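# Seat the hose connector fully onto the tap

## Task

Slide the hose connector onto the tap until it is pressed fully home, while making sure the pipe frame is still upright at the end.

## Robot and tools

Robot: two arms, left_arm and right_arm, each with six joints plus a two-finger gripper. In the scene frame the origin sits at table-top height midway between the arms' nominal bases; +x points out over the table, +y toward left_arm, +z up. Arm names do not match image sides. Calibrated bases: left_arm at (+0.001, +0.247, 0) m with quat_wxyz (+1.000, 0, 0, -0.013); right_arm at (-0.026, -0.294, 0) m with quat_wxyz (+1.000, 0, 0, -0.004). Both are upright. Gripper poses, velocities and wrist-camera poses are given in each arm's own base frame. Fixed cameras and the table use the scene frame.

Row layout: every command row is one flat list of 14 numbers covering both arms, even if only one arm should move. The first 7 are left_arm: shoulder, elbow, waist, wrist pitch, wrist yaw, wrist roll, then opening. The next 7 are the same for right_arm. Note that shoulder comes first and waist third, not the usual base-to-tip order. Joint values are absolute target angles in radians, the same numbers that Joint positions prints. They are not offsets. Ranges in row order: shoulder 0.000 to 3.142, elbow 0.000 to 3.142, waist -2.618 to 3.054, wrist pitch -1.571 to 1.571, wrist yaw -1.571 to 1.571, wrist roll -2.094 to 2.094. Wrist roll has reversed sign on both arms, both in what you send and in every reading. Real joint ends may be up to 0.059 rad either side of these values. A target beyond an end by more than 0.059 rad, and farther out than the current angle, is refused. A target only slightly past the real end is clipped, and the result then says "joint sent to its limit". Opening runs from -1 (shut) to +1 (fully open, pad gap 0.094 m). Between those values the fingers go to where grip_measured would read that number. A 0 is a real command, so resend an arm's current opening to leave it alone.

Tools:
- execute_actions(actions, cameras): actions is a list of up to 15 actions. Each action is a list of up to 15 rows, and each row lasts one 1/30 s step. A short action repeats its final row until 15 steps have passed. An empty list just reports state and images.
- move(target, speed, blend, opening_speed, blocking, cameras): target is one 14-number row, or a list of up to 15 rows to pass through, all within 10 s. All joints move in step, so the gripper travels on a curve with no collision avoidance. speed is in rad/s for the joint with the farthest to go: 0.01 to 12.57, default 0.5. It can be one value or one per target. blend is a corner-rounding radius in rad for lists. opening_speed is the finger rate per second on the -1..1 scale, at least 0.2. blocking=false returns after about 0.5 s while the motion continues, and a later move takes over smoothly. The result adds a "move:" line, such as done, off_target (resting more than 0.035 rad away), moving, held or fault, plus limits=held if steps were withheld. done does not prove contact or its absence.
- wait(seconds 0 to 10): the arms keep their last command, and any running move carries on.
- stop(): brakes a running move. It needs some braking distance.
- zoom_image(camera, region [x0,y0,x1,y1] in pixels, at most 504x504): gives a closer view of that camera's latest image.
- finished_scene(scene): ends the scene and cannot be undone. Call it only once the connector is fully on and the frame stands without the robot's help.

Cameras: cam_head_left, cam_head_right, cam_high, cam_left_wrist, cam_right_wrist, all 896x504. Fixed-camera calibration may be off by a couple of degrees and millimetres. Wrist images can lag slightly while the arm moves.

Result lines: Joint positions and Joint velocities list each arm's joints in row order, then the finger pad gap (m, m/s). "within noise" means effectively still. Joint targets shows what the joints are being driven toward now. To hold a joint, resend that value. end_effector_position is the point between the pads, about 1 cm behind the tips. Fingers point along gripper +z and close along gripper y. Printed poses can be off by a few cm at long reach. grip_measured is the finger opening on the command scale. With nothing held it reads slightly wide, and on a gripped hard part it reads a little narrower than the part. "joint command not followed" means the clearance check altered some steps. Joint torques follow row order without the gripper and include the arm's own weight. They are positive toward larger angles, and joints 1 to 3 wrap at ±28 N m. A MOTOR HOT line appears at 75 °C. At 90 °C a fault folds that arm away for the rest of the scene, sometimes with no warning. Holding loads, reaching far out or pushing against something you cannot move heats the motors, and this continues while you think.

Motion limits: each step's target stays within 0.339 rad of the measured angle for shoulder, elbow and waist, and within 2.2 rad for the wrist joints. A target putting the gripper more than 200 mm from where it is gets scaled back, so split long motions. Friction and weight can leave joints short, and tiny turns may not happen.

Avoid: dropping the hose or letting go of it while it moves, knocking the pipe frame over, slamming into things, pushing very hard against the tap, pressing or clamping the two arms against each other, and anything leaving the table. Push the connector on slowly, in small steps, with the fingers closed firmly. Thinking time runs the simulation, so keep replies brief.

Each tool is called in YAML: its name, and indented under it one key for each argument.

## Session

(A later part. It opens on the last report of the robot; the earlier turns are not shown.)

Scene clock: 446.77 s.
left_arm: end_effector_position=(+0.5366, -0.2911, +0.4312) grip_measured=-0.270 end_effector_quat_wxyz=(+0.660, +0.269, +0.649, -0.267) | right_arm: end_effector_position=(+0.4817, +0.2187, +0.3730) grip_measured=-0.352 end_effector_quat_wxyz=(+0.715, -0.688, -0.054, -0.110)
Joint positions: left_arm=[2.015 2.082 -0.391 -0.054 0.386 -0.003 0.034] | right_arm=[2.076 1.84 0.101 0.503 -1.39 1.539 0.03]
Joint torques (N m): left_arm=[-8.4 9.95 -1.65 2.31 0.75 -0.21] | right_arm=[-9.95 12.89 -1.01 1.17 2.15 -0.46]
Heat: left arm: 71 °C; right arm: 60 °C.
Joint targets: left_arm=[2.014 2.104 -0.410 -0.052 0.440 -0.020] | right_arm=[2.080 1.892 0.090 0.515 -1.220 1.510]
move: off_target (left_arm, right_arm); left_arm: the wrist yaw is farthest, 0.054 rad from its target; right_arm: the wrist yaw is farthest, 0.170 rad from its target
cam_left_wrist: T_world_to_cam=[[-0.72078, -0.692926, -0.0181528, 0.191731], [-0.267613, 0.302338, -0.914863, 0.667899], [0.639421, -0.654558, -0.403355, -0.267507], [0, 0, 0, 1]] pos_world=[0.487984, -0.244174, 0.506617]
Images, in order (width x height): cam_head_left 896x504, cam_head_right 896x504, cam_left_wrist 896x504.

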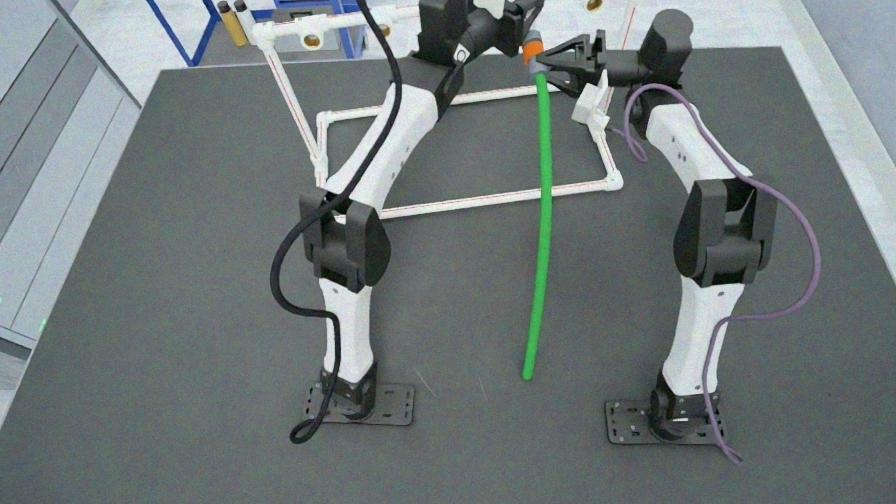

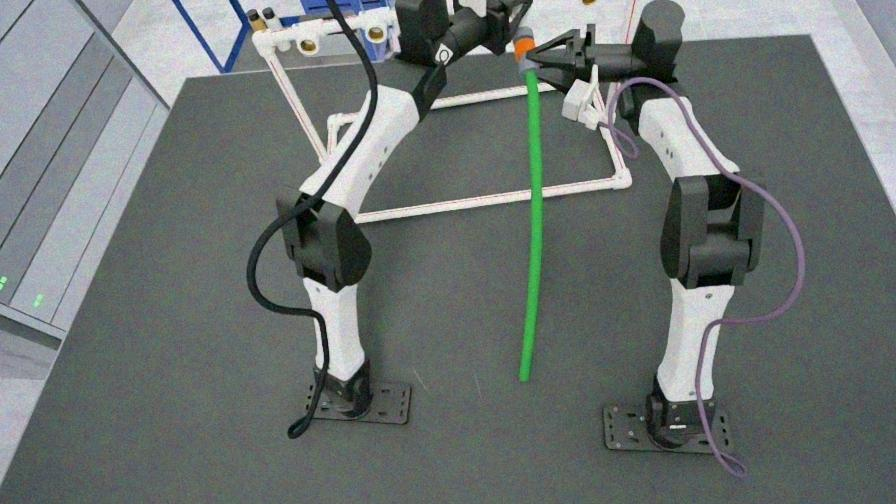

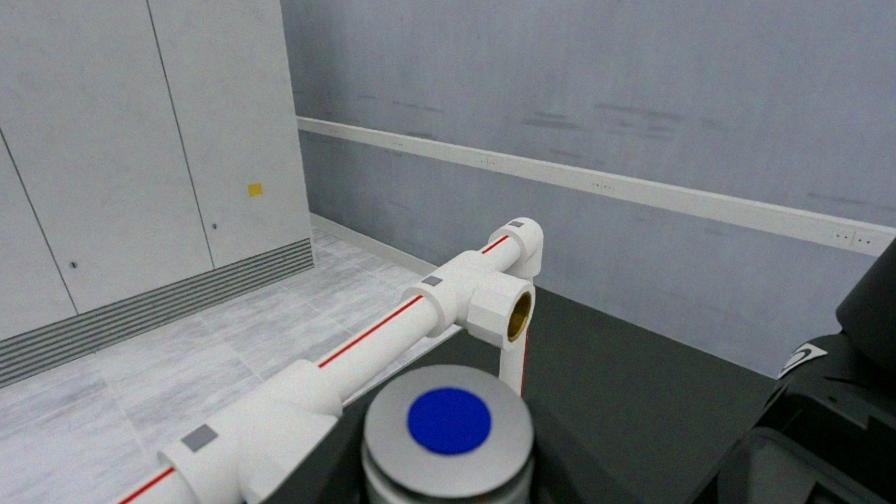

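move:
  target: [2.005,2.096,-0.430,-0.052,0.48,-0.02,-0.45,2.092,1.915,0.072,0.508,-1.17,1.510,-0.5]
  speed: 0.05
  cameras: ["cam_left_wrist","cam_head_right","cam_head_left"]

zoom_image:
  camera: "cam_head_left"
  region: [510, 20, 570, 80]

zoom_image:
  camera: "cam_head_right"
  region: [500, 15, 560, 75]

Scene clock: 453.93 s.
left_arm: end_effector_position=(+0.5371, -0.2906, +0.4316) grip_measured=-0.270 end_effector_quat_wxyz=(+0.661, +0.268, +0.649, -0.265) | right_arm: end_effector_position=(+0.4842, +0.2189, +0.3733) grip_measured=-0.352 end_effector_quat_wxyz=(+0.715, -0.688, -0.053, -0.109)
Joint positions: left_arm=[2.015 2.082 -0.391 -0.053 0.382 -0.003 0.034] | right_arm=[2.086 1.857 0.101 0.493 -1.389 1.539 0.03]
Joint torques (N m): left_arm=[-9.07 9.24 -3.4 2.3 1.3 -0.21] | right_arm=[-9.85 13.42 -2.61 1.22 2.73 -0.46]
Heat: left arm: 72 °C; right arm: 60 °C.
Joint targets: left_arm=[2.005 2.096 -0.430 -0.052 0.480 -0.020] | right_arm=[2.092 1.915 0.072 0.508 -1.170 1.510]
move: off_target (left_arm, right_arm); left_arm: the wrist yaw is farthest, 0.098 rad from its target; right_arm: the wrist yaw is farthest, 0.219 rad from its target
cam_left_wrist: T_world_to_cam=[[-0.718095, -0.695692, -0.0187742, 0.190472], [-0.267441, 0.300757, -0.915434, 0.66792], [0.642507, -0.652348, -0.402029, -0.268889], [0, 0, 0, 1]] pos_world=[0.48817, -0.243781, 0.506912]
Images, in order (width x height): cam_head_left 896x504, cam_head_right 896x504, cam_left_wrist 896x504.

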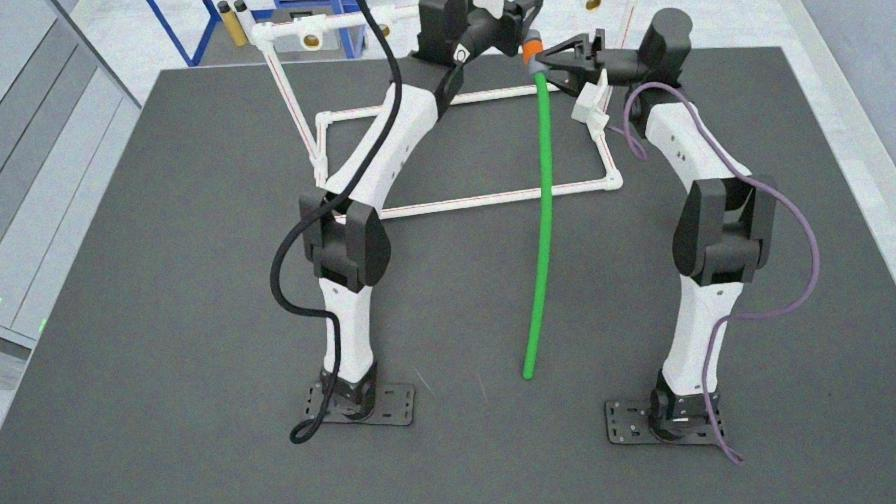

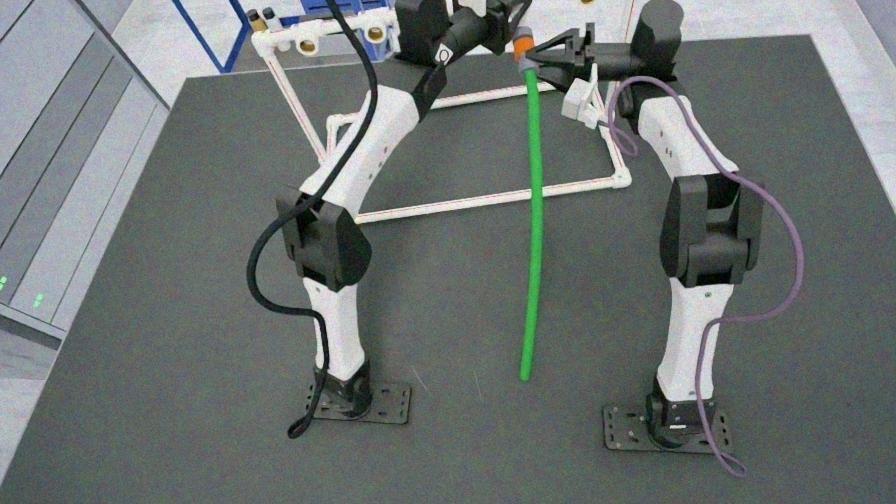

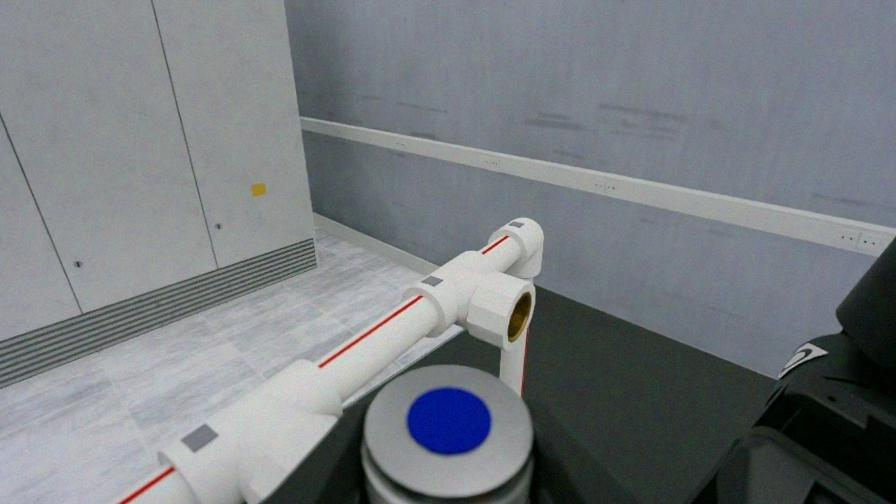

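Scaled by 8.400 (camera's finer frame: 1280x720).

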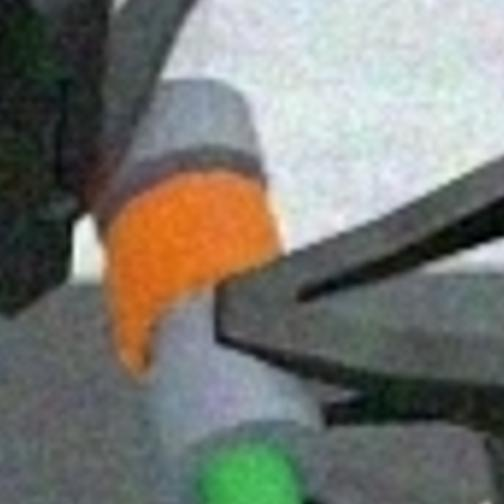

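Scaled by 8.400 (camera's finer frame: 1280x720).

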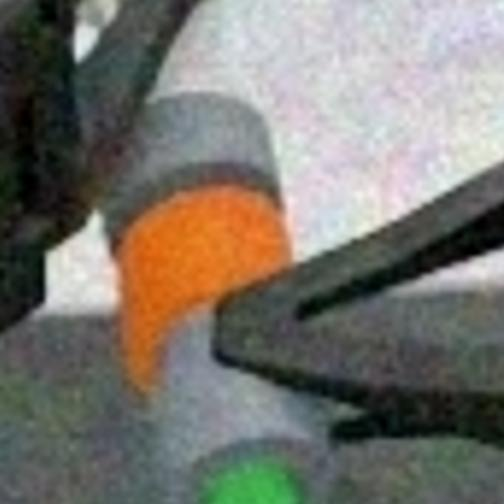

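move:
  target: [2.003,2.092,-0.435,-0.052,0.50,-0.02,-0.45,2.103,1.937,0.066,0.500,-1.12,1.510,-0.5]
  speed: 0.05
  cameras: ["cam_left_wrist","cam_head_right","cam_head_left"]

zoom_image:
  camera: "cam_head_left"
  region: [510, 20, 570, 80]

zoom_image:
  camera: "cam_head_right"
  region: [500, 15, 560, 75]

Scene clock: 457.47 s.
left_arm: end_effector_position=(+0.5384, -0.2893, +0.4319) grip_measured=-0.270 end_effector_quat_wxyz=(+0.662, +0.264, +0.650, -0.262) | right_arm: end_effector_position=(+0.4866, +0.2191, +0.3736) grip_measured=-0.353 end_effector_quat_wxyz=(+0.715, -0.688, -0.052, -0.108)
Joint positions: left_arm=[2.015 2.082 -0.391 -0.051 0.371 -0.003 0.034] | right_arm=[2.097 1.875 0.101 0.483 -1.389 1.539 0.03]
Joint torques (N m): left_arm=[-9.24 8.84 -3.84 2.29 1.66 -0.2] | right_arm=[-9.89 13.83 -3.14 1.21 3.32 -0.47]
Heat: left arm: 72 °C; right arm: 61 °C.
Joint targets: left_arm=[2.003 2.092 -0.435 -0.052 0.500 -0.020] | right_arm=[2.103 1.937 0.066 0.500 -1.120 1.510]
move: off_target (left_arm, right_arm); left_arm: the wrist yaw is farthest, 0.129 rad from its target; right_arm: the wrist yaw is farthest, 0.269 rad from its target
cam_left_wrist: T_world_to_cam=[[-0.710332, -0.703609, -0.0190651, 0.186065], [-0.269819, 0.297214, -0.915894, 0.668576], [0.650097, -0.645444, -0.400968, -0.271304], [0, 0, 0, 1]] pos_world=[0.488936, -0.242905, 0.507108]
Images, in order (width x height): cam_head_left 896x504, cam_head_right 896x504, cam_left_wrist 896x504.

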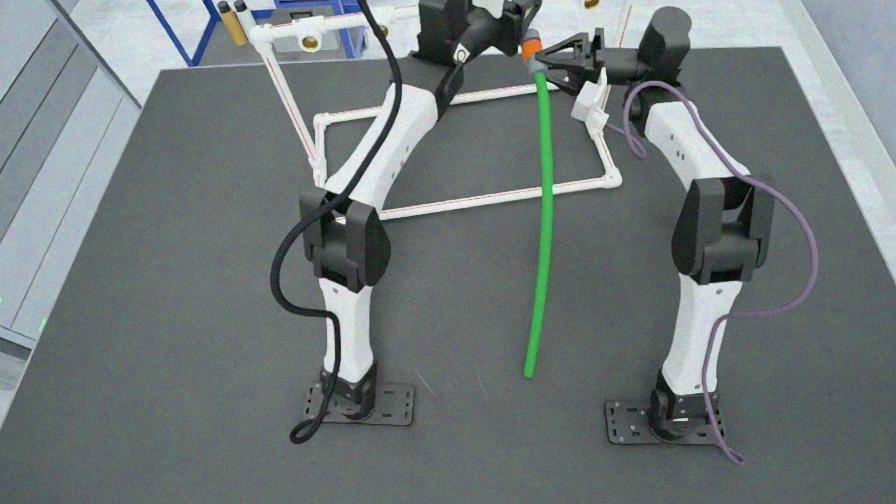

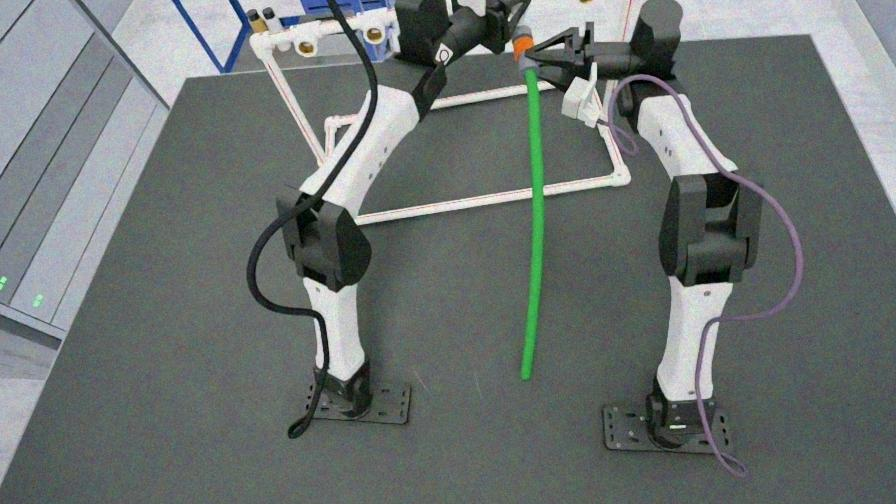

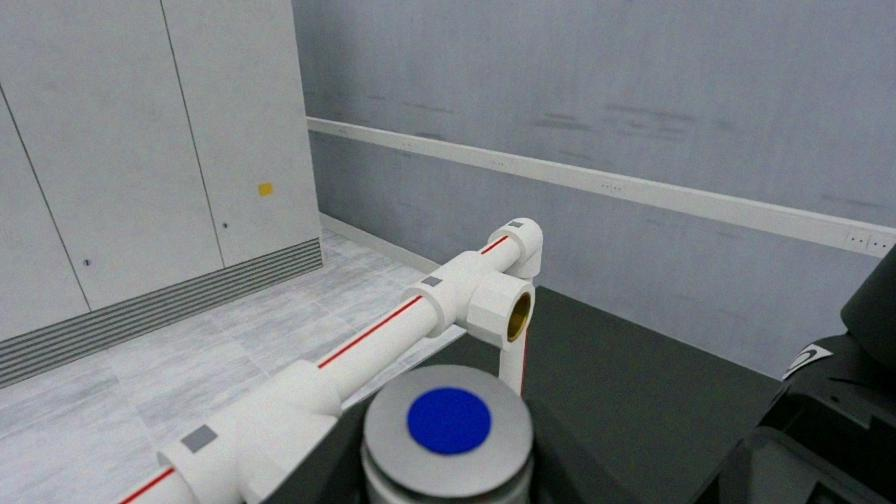

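Scaled by 8.400 (camera's finer frame: 1280x720).

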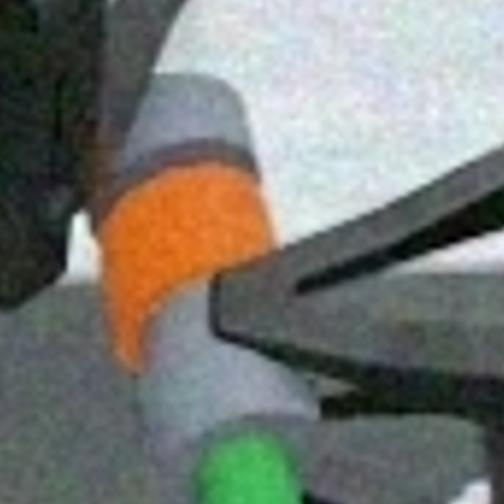

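Scaled by 8.400 (camera's finer frame: 1280x720).

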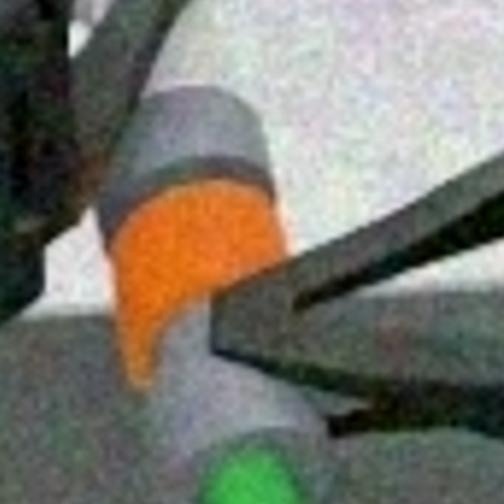

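wait:
  seconds: 0.1
  cameras: ["cam_high","cam_right_wrist"]

zoom_image:
  camera: "cam_high"
  region: [460, 185, 520, 235]

zoom_image:
  camera: "cam_right_wrist"
  region: [300, 300, 600, 504]

Scene clock: 467.23 s.
left_arm: end_effector_position=(+0.5385, -0.2892, +0.4319) grip_measured=-0.270 end_effector_quat_wxyz=(+0.662, +0.264, +0.650, -0.262) | right_arm: end_effector_position=(+0.4867, +0.2191, +0.3736) grip_measured=-0.353 end_effector_quat_wxyz=(+0.715, -0.688, -0.052, -0.108)
Joint positions: left_arm=[2.015 2.082 -0.391 -0.051 0.371 -0.003 0.034] | right_arm=[2.097 1.875 0.101 0.482 -1.389 1.539 0.03]
Joint torques (N m): left_arm=[-9.26 8.87 -3.77 2.29 1.66 -0.21] | right_arm=[-9.91 13.82 -3.15 1.22 3.33 -0.46]
Heat: left arm: 71 °C; right arm: 63 °C.
Joint targets: left_arm=[2.003 2.092 -0.435 -0.052 0.500 -0.020] | right_arm=[2.103 1.937 0.066 0.500 -1.120 1.510]
Tool commands: left_gripper/opening=-0.45 right_gripper/opening=-0.5
wait: 0.10 s; at rest from the start
cam_right_wrist: T_world_to_cam=[[-0.217883, -0.0474979, 0.974818, -0.248929], [0.857642, -0.486027, 0.168011, -0.331531], [0.465808, 0.872652, 0.146633, -0.386534], [0, 0, 0, 1]] pos_world=[0.410148, 0.164353, 0.35504]

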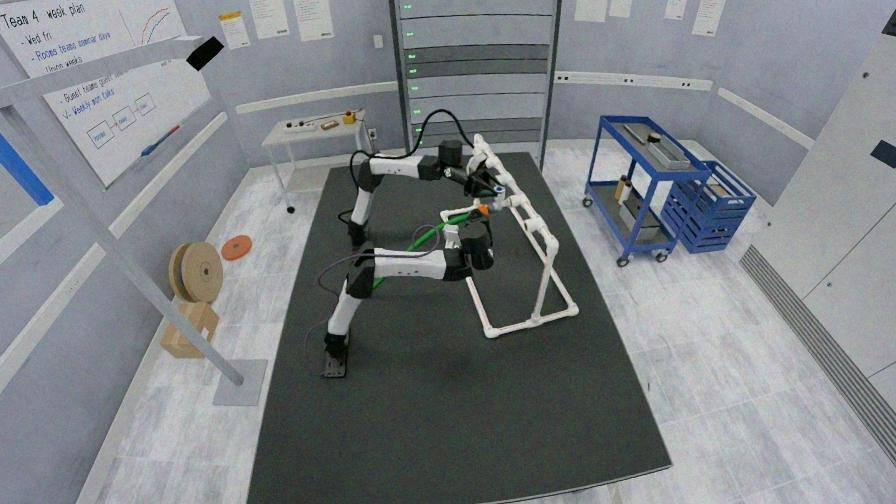

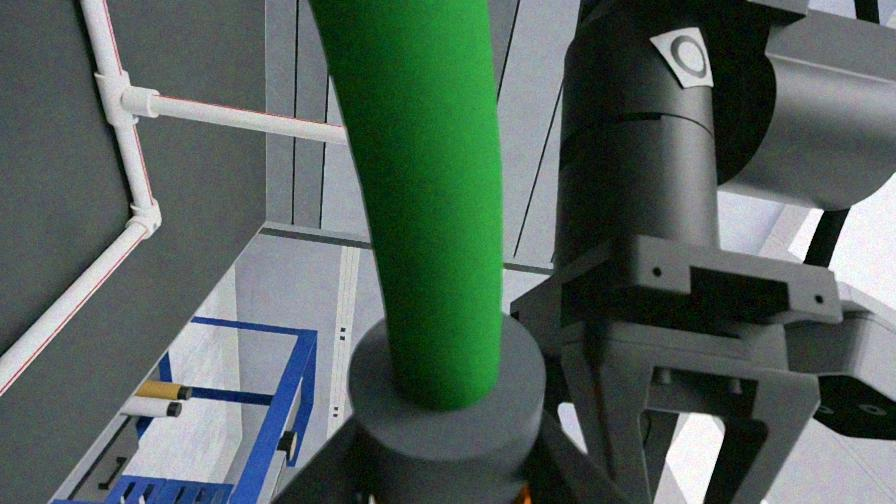

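Scaled by 8.400 (camera's finer frame: 1280x720).

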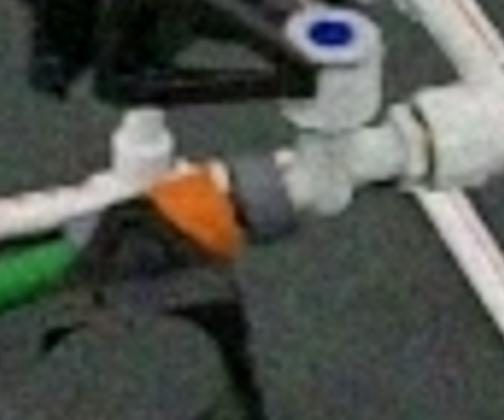

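Scaled by 1.680 (camera's finer frame: 1280x720).

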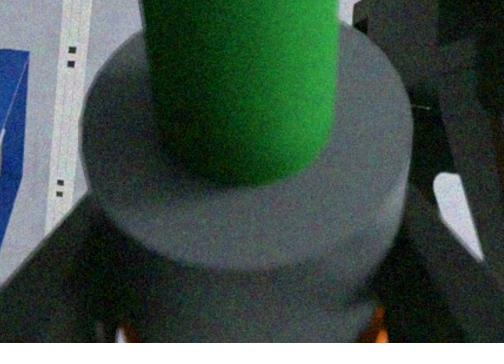

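move:
  target: [1.998,2.086,-0.455,-0.052,0.60,-0.02,-0.45,2.118,1.966,0.068,0.490,-1.15,1.510,-0.5]
  speed: 0.06
  cameras: ["cam_head_right","cam_head_left","cam_high"]

zoom_image:
  camera: "cam_head_left"
  region: [510, 20, 570, 80]

zoom_image:
  camera: "cam_high"
  region: [460, 185, 520, 235]

Scene clock: 481.13 s.
left_arm: end_effector_position=(+0.5376, -0.2900, +0.4320) grip_measured=-0.270 end_effector_quat_wxyz=(+0.662, +0.266, +0.649, -0.264) | right_arm: end_effector_position=(+0.4870, +0.2197, +0.3737) grip_measured=-0.353 end_effector_quat_wxyz=(+0.715, -0.690, -0.059, -0.102)
Joint positions: left_arm=[2.015 2.082 -0.391 -0.051 0.379 -0.003 0.034] | right_arm=[2.113 1.903 0.101 0.471 -1.408 1.539 0.03]
Joint torques (N m): left_arm=[-9.69 8.25 -5.6 2.27 2.76 -0.21] | right_arm=[-10.09 13.97 -2.96 1.22 3.19 -0.46]
Heat: left arm: 70 °C; right arm: 65 °C.
Joint targets: left_arm=[1.998 2.086 -0.455 -0.052 0.600 -0.020] | right_arm=[2.118 1.966 0.068 0.490 -1.150 1.510]
move: off_target (left_arm, right_arm); left_arm: the wrist yaw is farthest, 0.221 rad from its target; right_arm: the wrist yaw is farthest, 0.258 rad from its target
Images, in order (width x height): cam_head_left 896x504, cam_head_right 896x504, cam_high 896x504.

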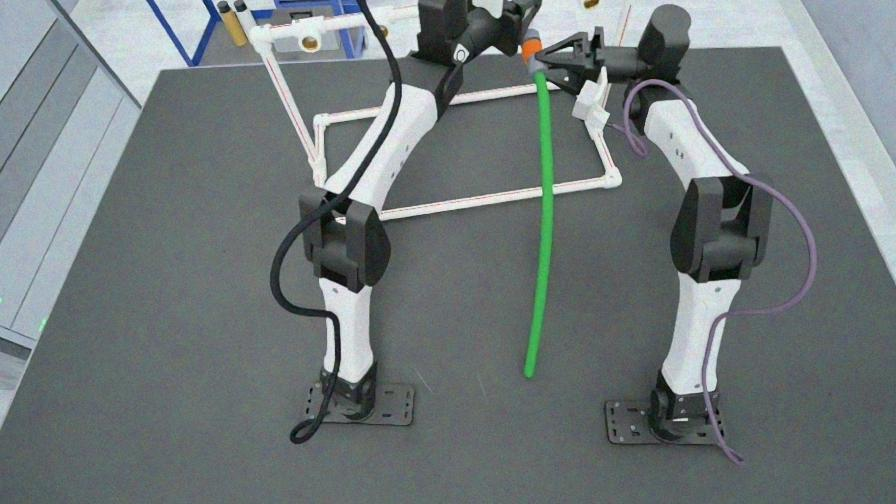

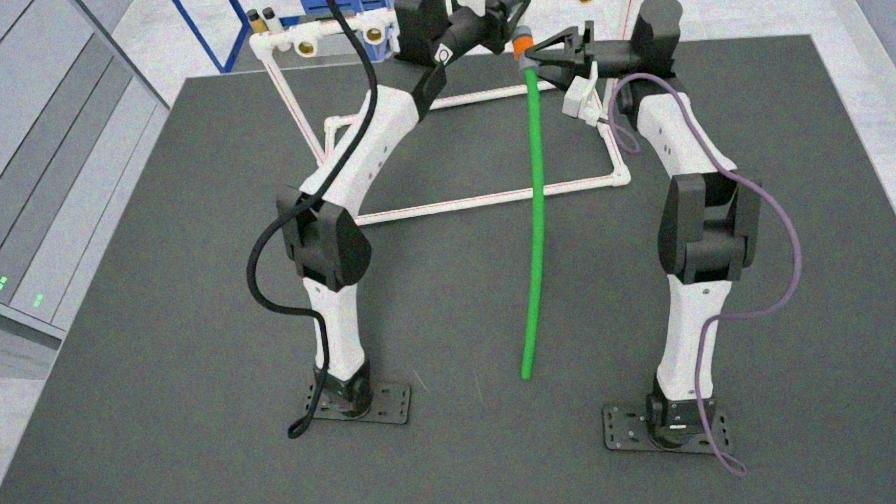

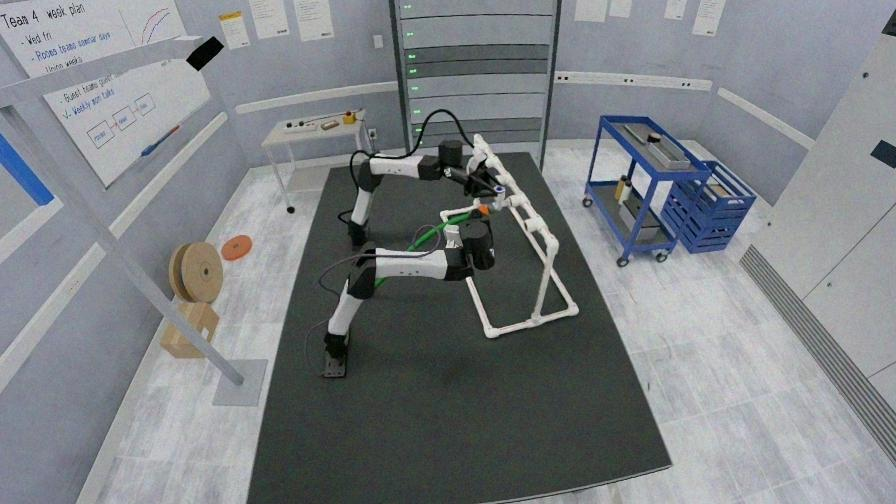

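Scaled by 8.400 (camera's finer frame: 1280x720).

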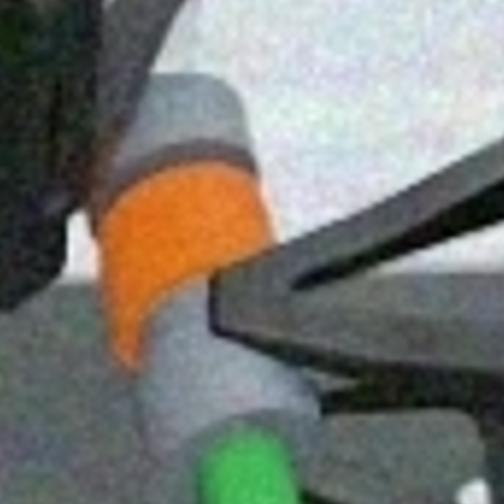

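Scaled by 8.400 (camera's finer frame: 1280x720).

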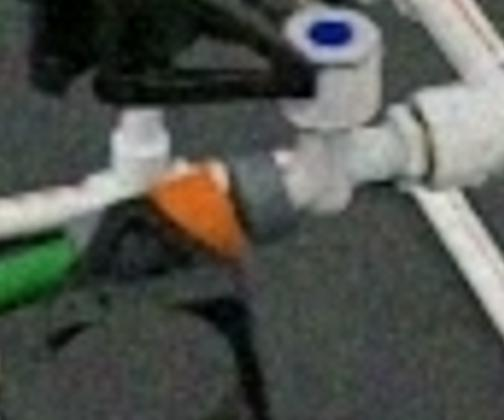

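move:
  target: [1.992,2.080,-0.470,-0.052,0.68,-0.02,-0.45,2.128,1.985,0.060,0.484,-1.10,1.510,-0.5]
  speed: 0.06
  cameras: ["cam_head_right","cam_head_left","cam_high","cam_left_wrist","cam_right_wrist"]

zoom_image:
  camera: "cam_head_left"
  region: [510, 20, 570, 80]

zoom_image:
  camera: "cam_high"
  region: [460, 185, 520, 235]

zoom_image:
  camera: "cam_head_right"
  region: [500, 15, 560, 75]

Scene clock: 486.20 s.
left_arm: end_effector_position=(+0.5365, -0.2908, +0.4321) grip_measured=-0.270 end_effector_quat_wxyz=(+0.660, +0.270, +0.648, -0.268) | right_arm: end_effector_position=(+0.4877, +0.2200, +0.3740) grip_measured=-0.353 end_effector_quat_wxyz=(+0.714, -0.690, -0.061, -0.099)
Joint positions: left_arm=[2.015 2.082 -0.389 -0.05 0.392 -0.003 0.034] | right_arm=[2.121 1.918 0.101 0.463 -1.414 1.539 0.03]
Joint torques (N m): left_arm=[-10.15 7.73 -6.98 2.26 3.56 -0.22] | right_arm=[-9.92 14.38 -3.7 1.22 3.87 -0.47]
Heat: left arm: 70 °C; right arm: 65 °C.
Joint targets: left_arm=[1.992 2.080 -0.470 -0.052 0.680 -0.020] | right_arm=[2.128 1.985 0.060 0.484 -1.100 1.510]
move: off_target (left_arm, right_arm); left_arm: the wrist yaw is farthest, 0.288 rad from its target; right_arm: the wrist yaw is farthest, 0.314 rad from its target
cam_left_wrist: T_world_to_cam=[[-0.723353, -0.690197, -0.0197245, 0.194742], [-0.263218, 0.302047, -0.916234, 0.666771], [0.638339, -0.657569, -0.400159, -0.26853], [0, 0, 0, 1]] pos_world=[0.487786, -0.243562, 0.507305]
cam_right_wrist: T_world_to_cam=[[-0.21662, -0.0464204, 0.975152, -0.250035], [0.86923, -0.463892, 0.171008, -0.343813], [0.444427, 0.884675, 0.140839, -0.37781], [0, 0, 0, 1]] pos_world=[0.412599, 0.163141, 0.355827]

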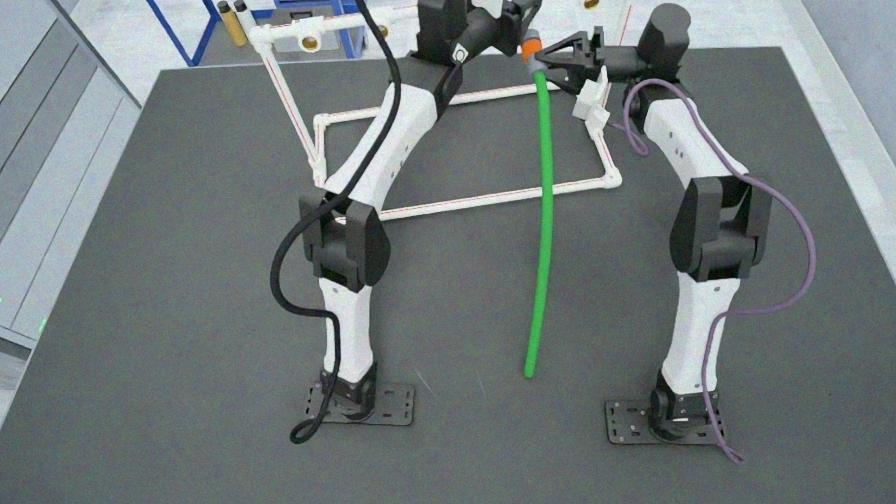

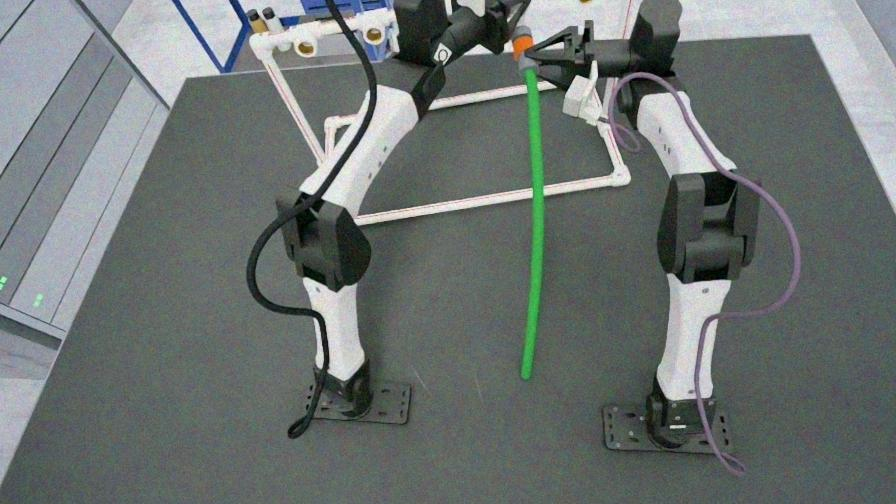

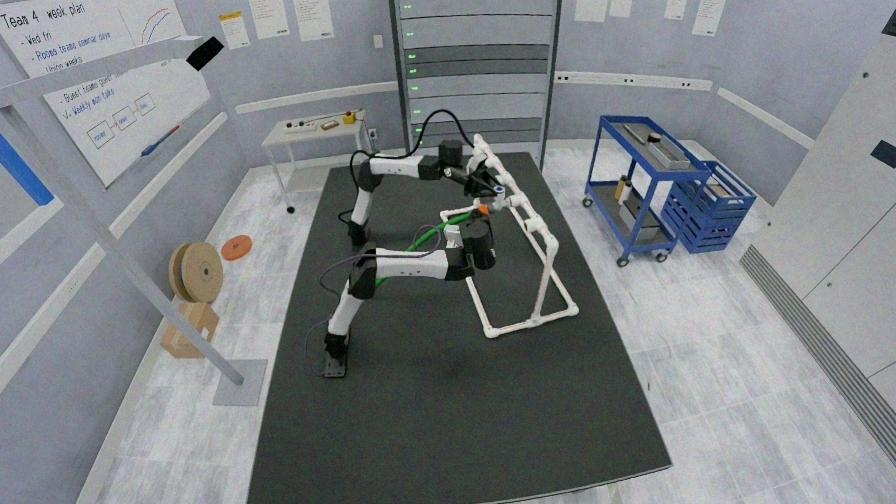

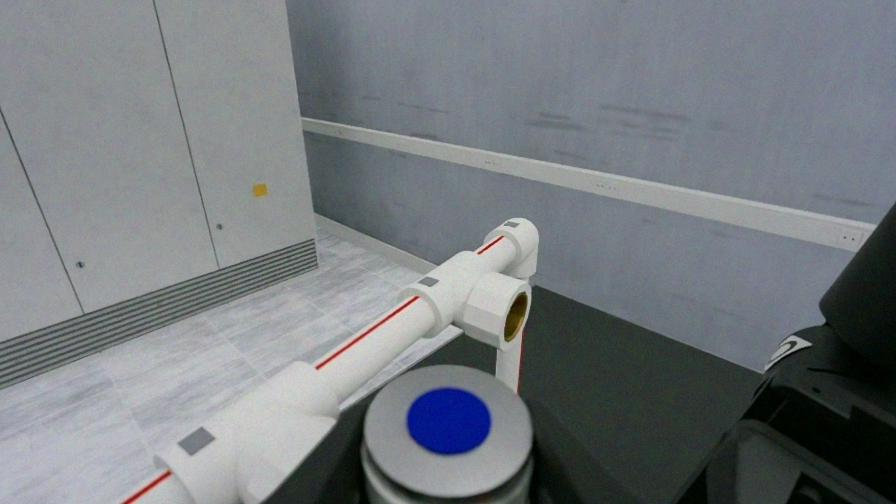

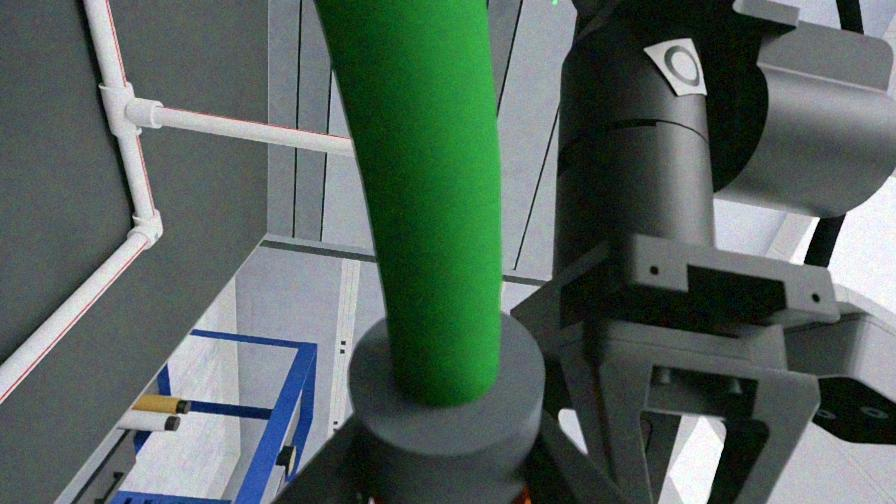

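Scaled by 8.400 (camera's finer frame: 1280x720).

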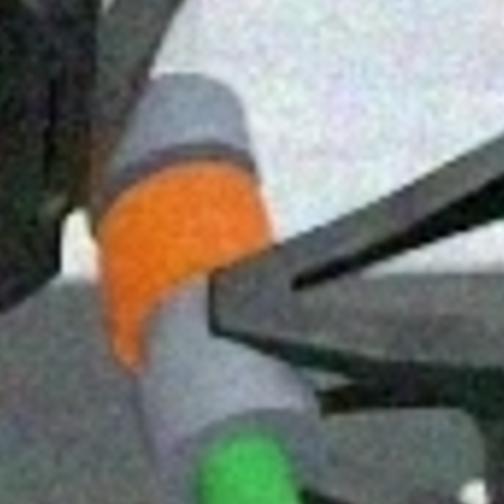

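Scaled by 8.400 (camera's finer frame: 1280x720).

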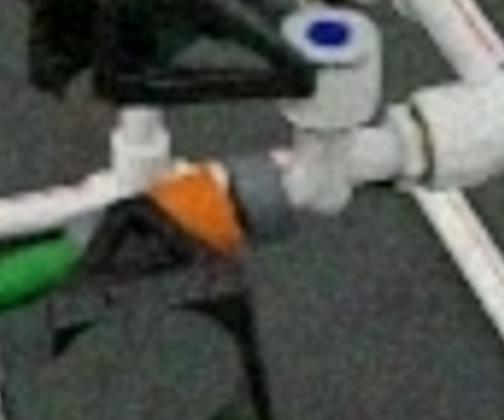

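Scaled by 8.400 (camera's finer frame: 1280x720).

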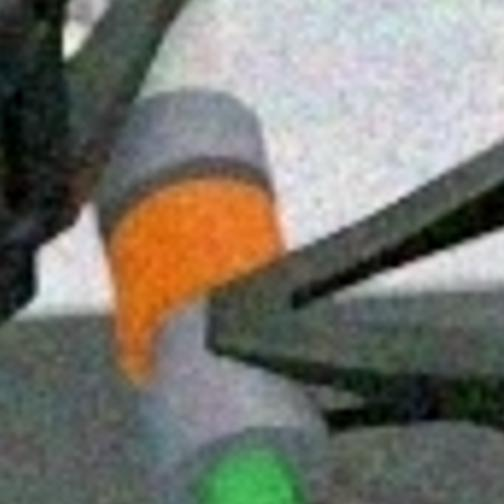

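move:
  target: [1.988,2.075,-0.480,-0.052,0.74,-0.02,-0.45,2.137,2.002,0.053,0.478,-1.04,1.510,-0.5]
  speed: 0.06
  cameras: ["cam_head_right","cam_head_left","cam_high"]

zoom_image:
  camera: "cam_head_left"
  region: [510, 20, 570, 80]

zoom_image:
  camera: "cam_high"
  region: [460, 185, 520, 235]

zoom_image:
  camera: "cam_head_right"
  region: [500, 15, 560, 75]

Scene clock: 491.07 s.
left_arm: end_effector_position=(+0.5346, -0.2931, +0.4320) grip_measured=-0.270 end_effector_quat_wxyz=(+0.660, +0.276, +0.643, -0.274) | right_arm: end_effector_position=(+0.4920, +0.2194, +0.3754) grip_measured=-0.353 end_effector_quat_wxyz=(+0.715, -0.689, -0.055, -0.105)
Joint positions: left_arm=[2.015 2.076 -0.389 -0.039 0.411 -0.003 0.034] | right_arm=[2.127 1.932 0.1 0.456 -1.399 1.539 0.03]
Joint torques (N m): left_arm=[-10.44 7.8 -7.86 2.13 4.05 -0.2] | right_arm=[-9.81 14.72 -4.26 1.26 4.4 -0.46]
Heat: left arm: 69 °C; right arm: 64 °C.
Joint targets: left_arm=[1.988 2.075 -0.480 -0.052 0.740 -0.020] | right_arm=[2.137 2.002 0.053 0.478 -1.040 1.510]
move: off_target (left_arm, right_arm); left_arm: the wrist yaw is farthest, 0.329 rad from its target; right_arm: the wrist yaw is farthest, 0.359 rad from its target
Images, in order (width x height): cam_head_left 896x504, cam_head_right 896x504, cam_high 896x504.

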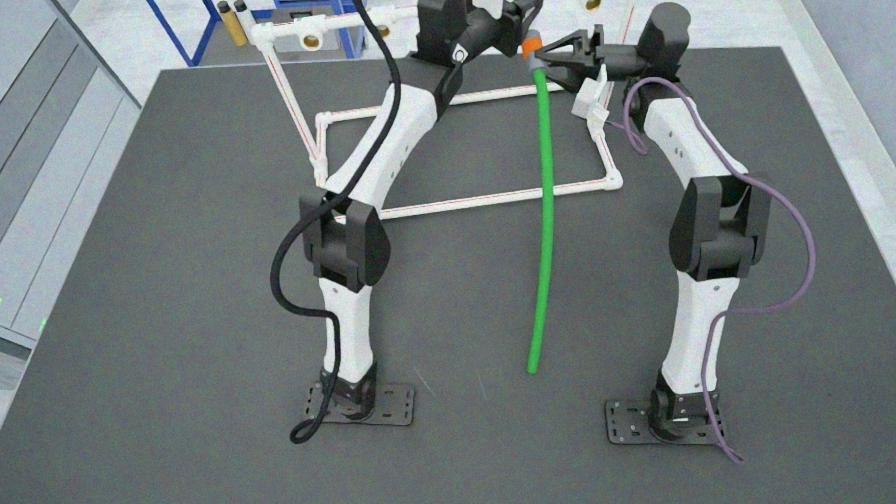

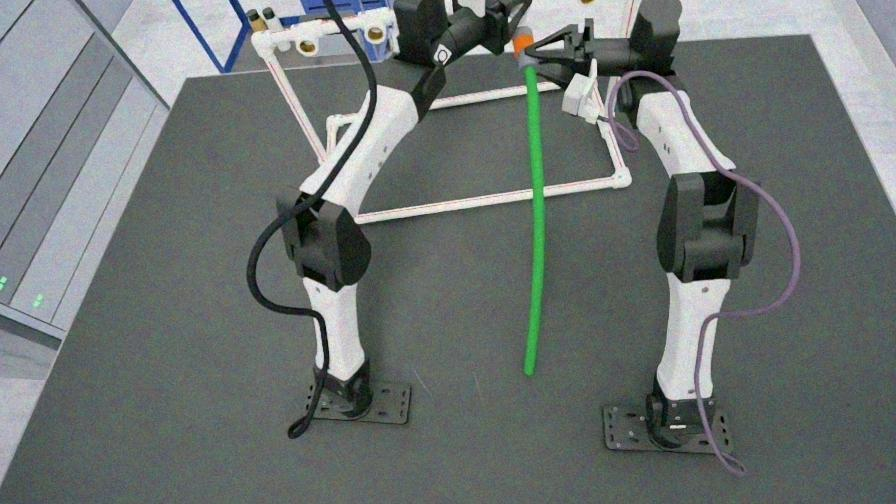

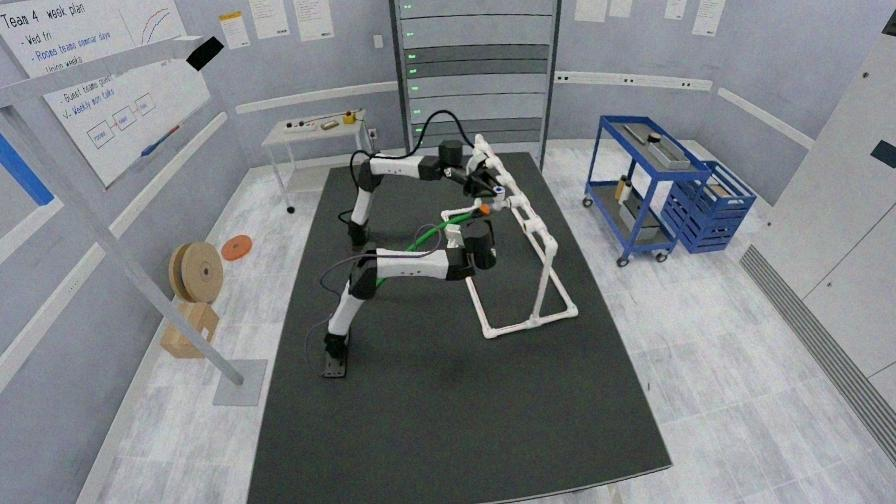

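Scaled by 8.400 (camera's finer frame: 1280x720).

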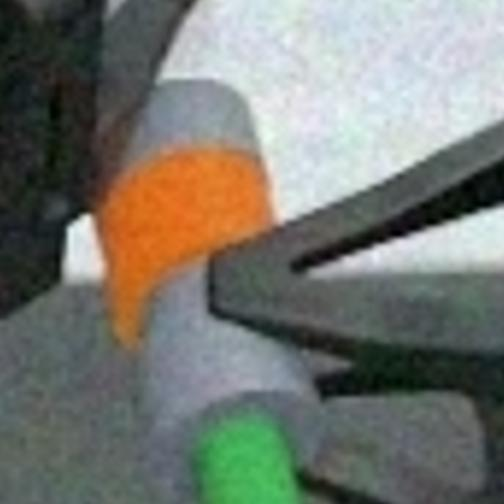

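Scaled by 8.400 (camera's finer frame: 1280x720).

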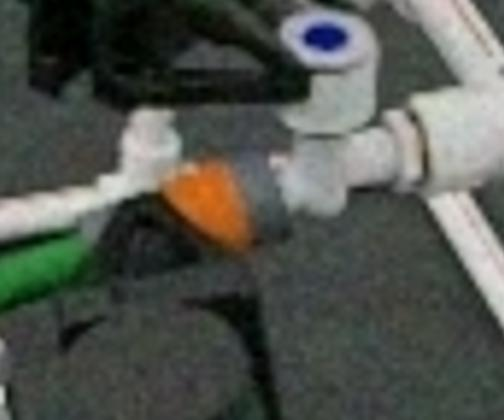

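Scaled by 8.400 (camera's finer frame: 1280x720).

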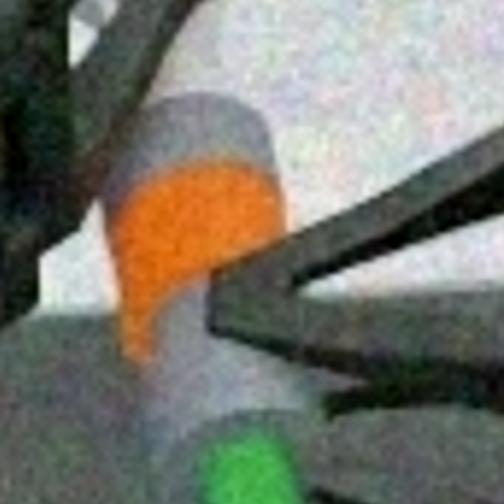

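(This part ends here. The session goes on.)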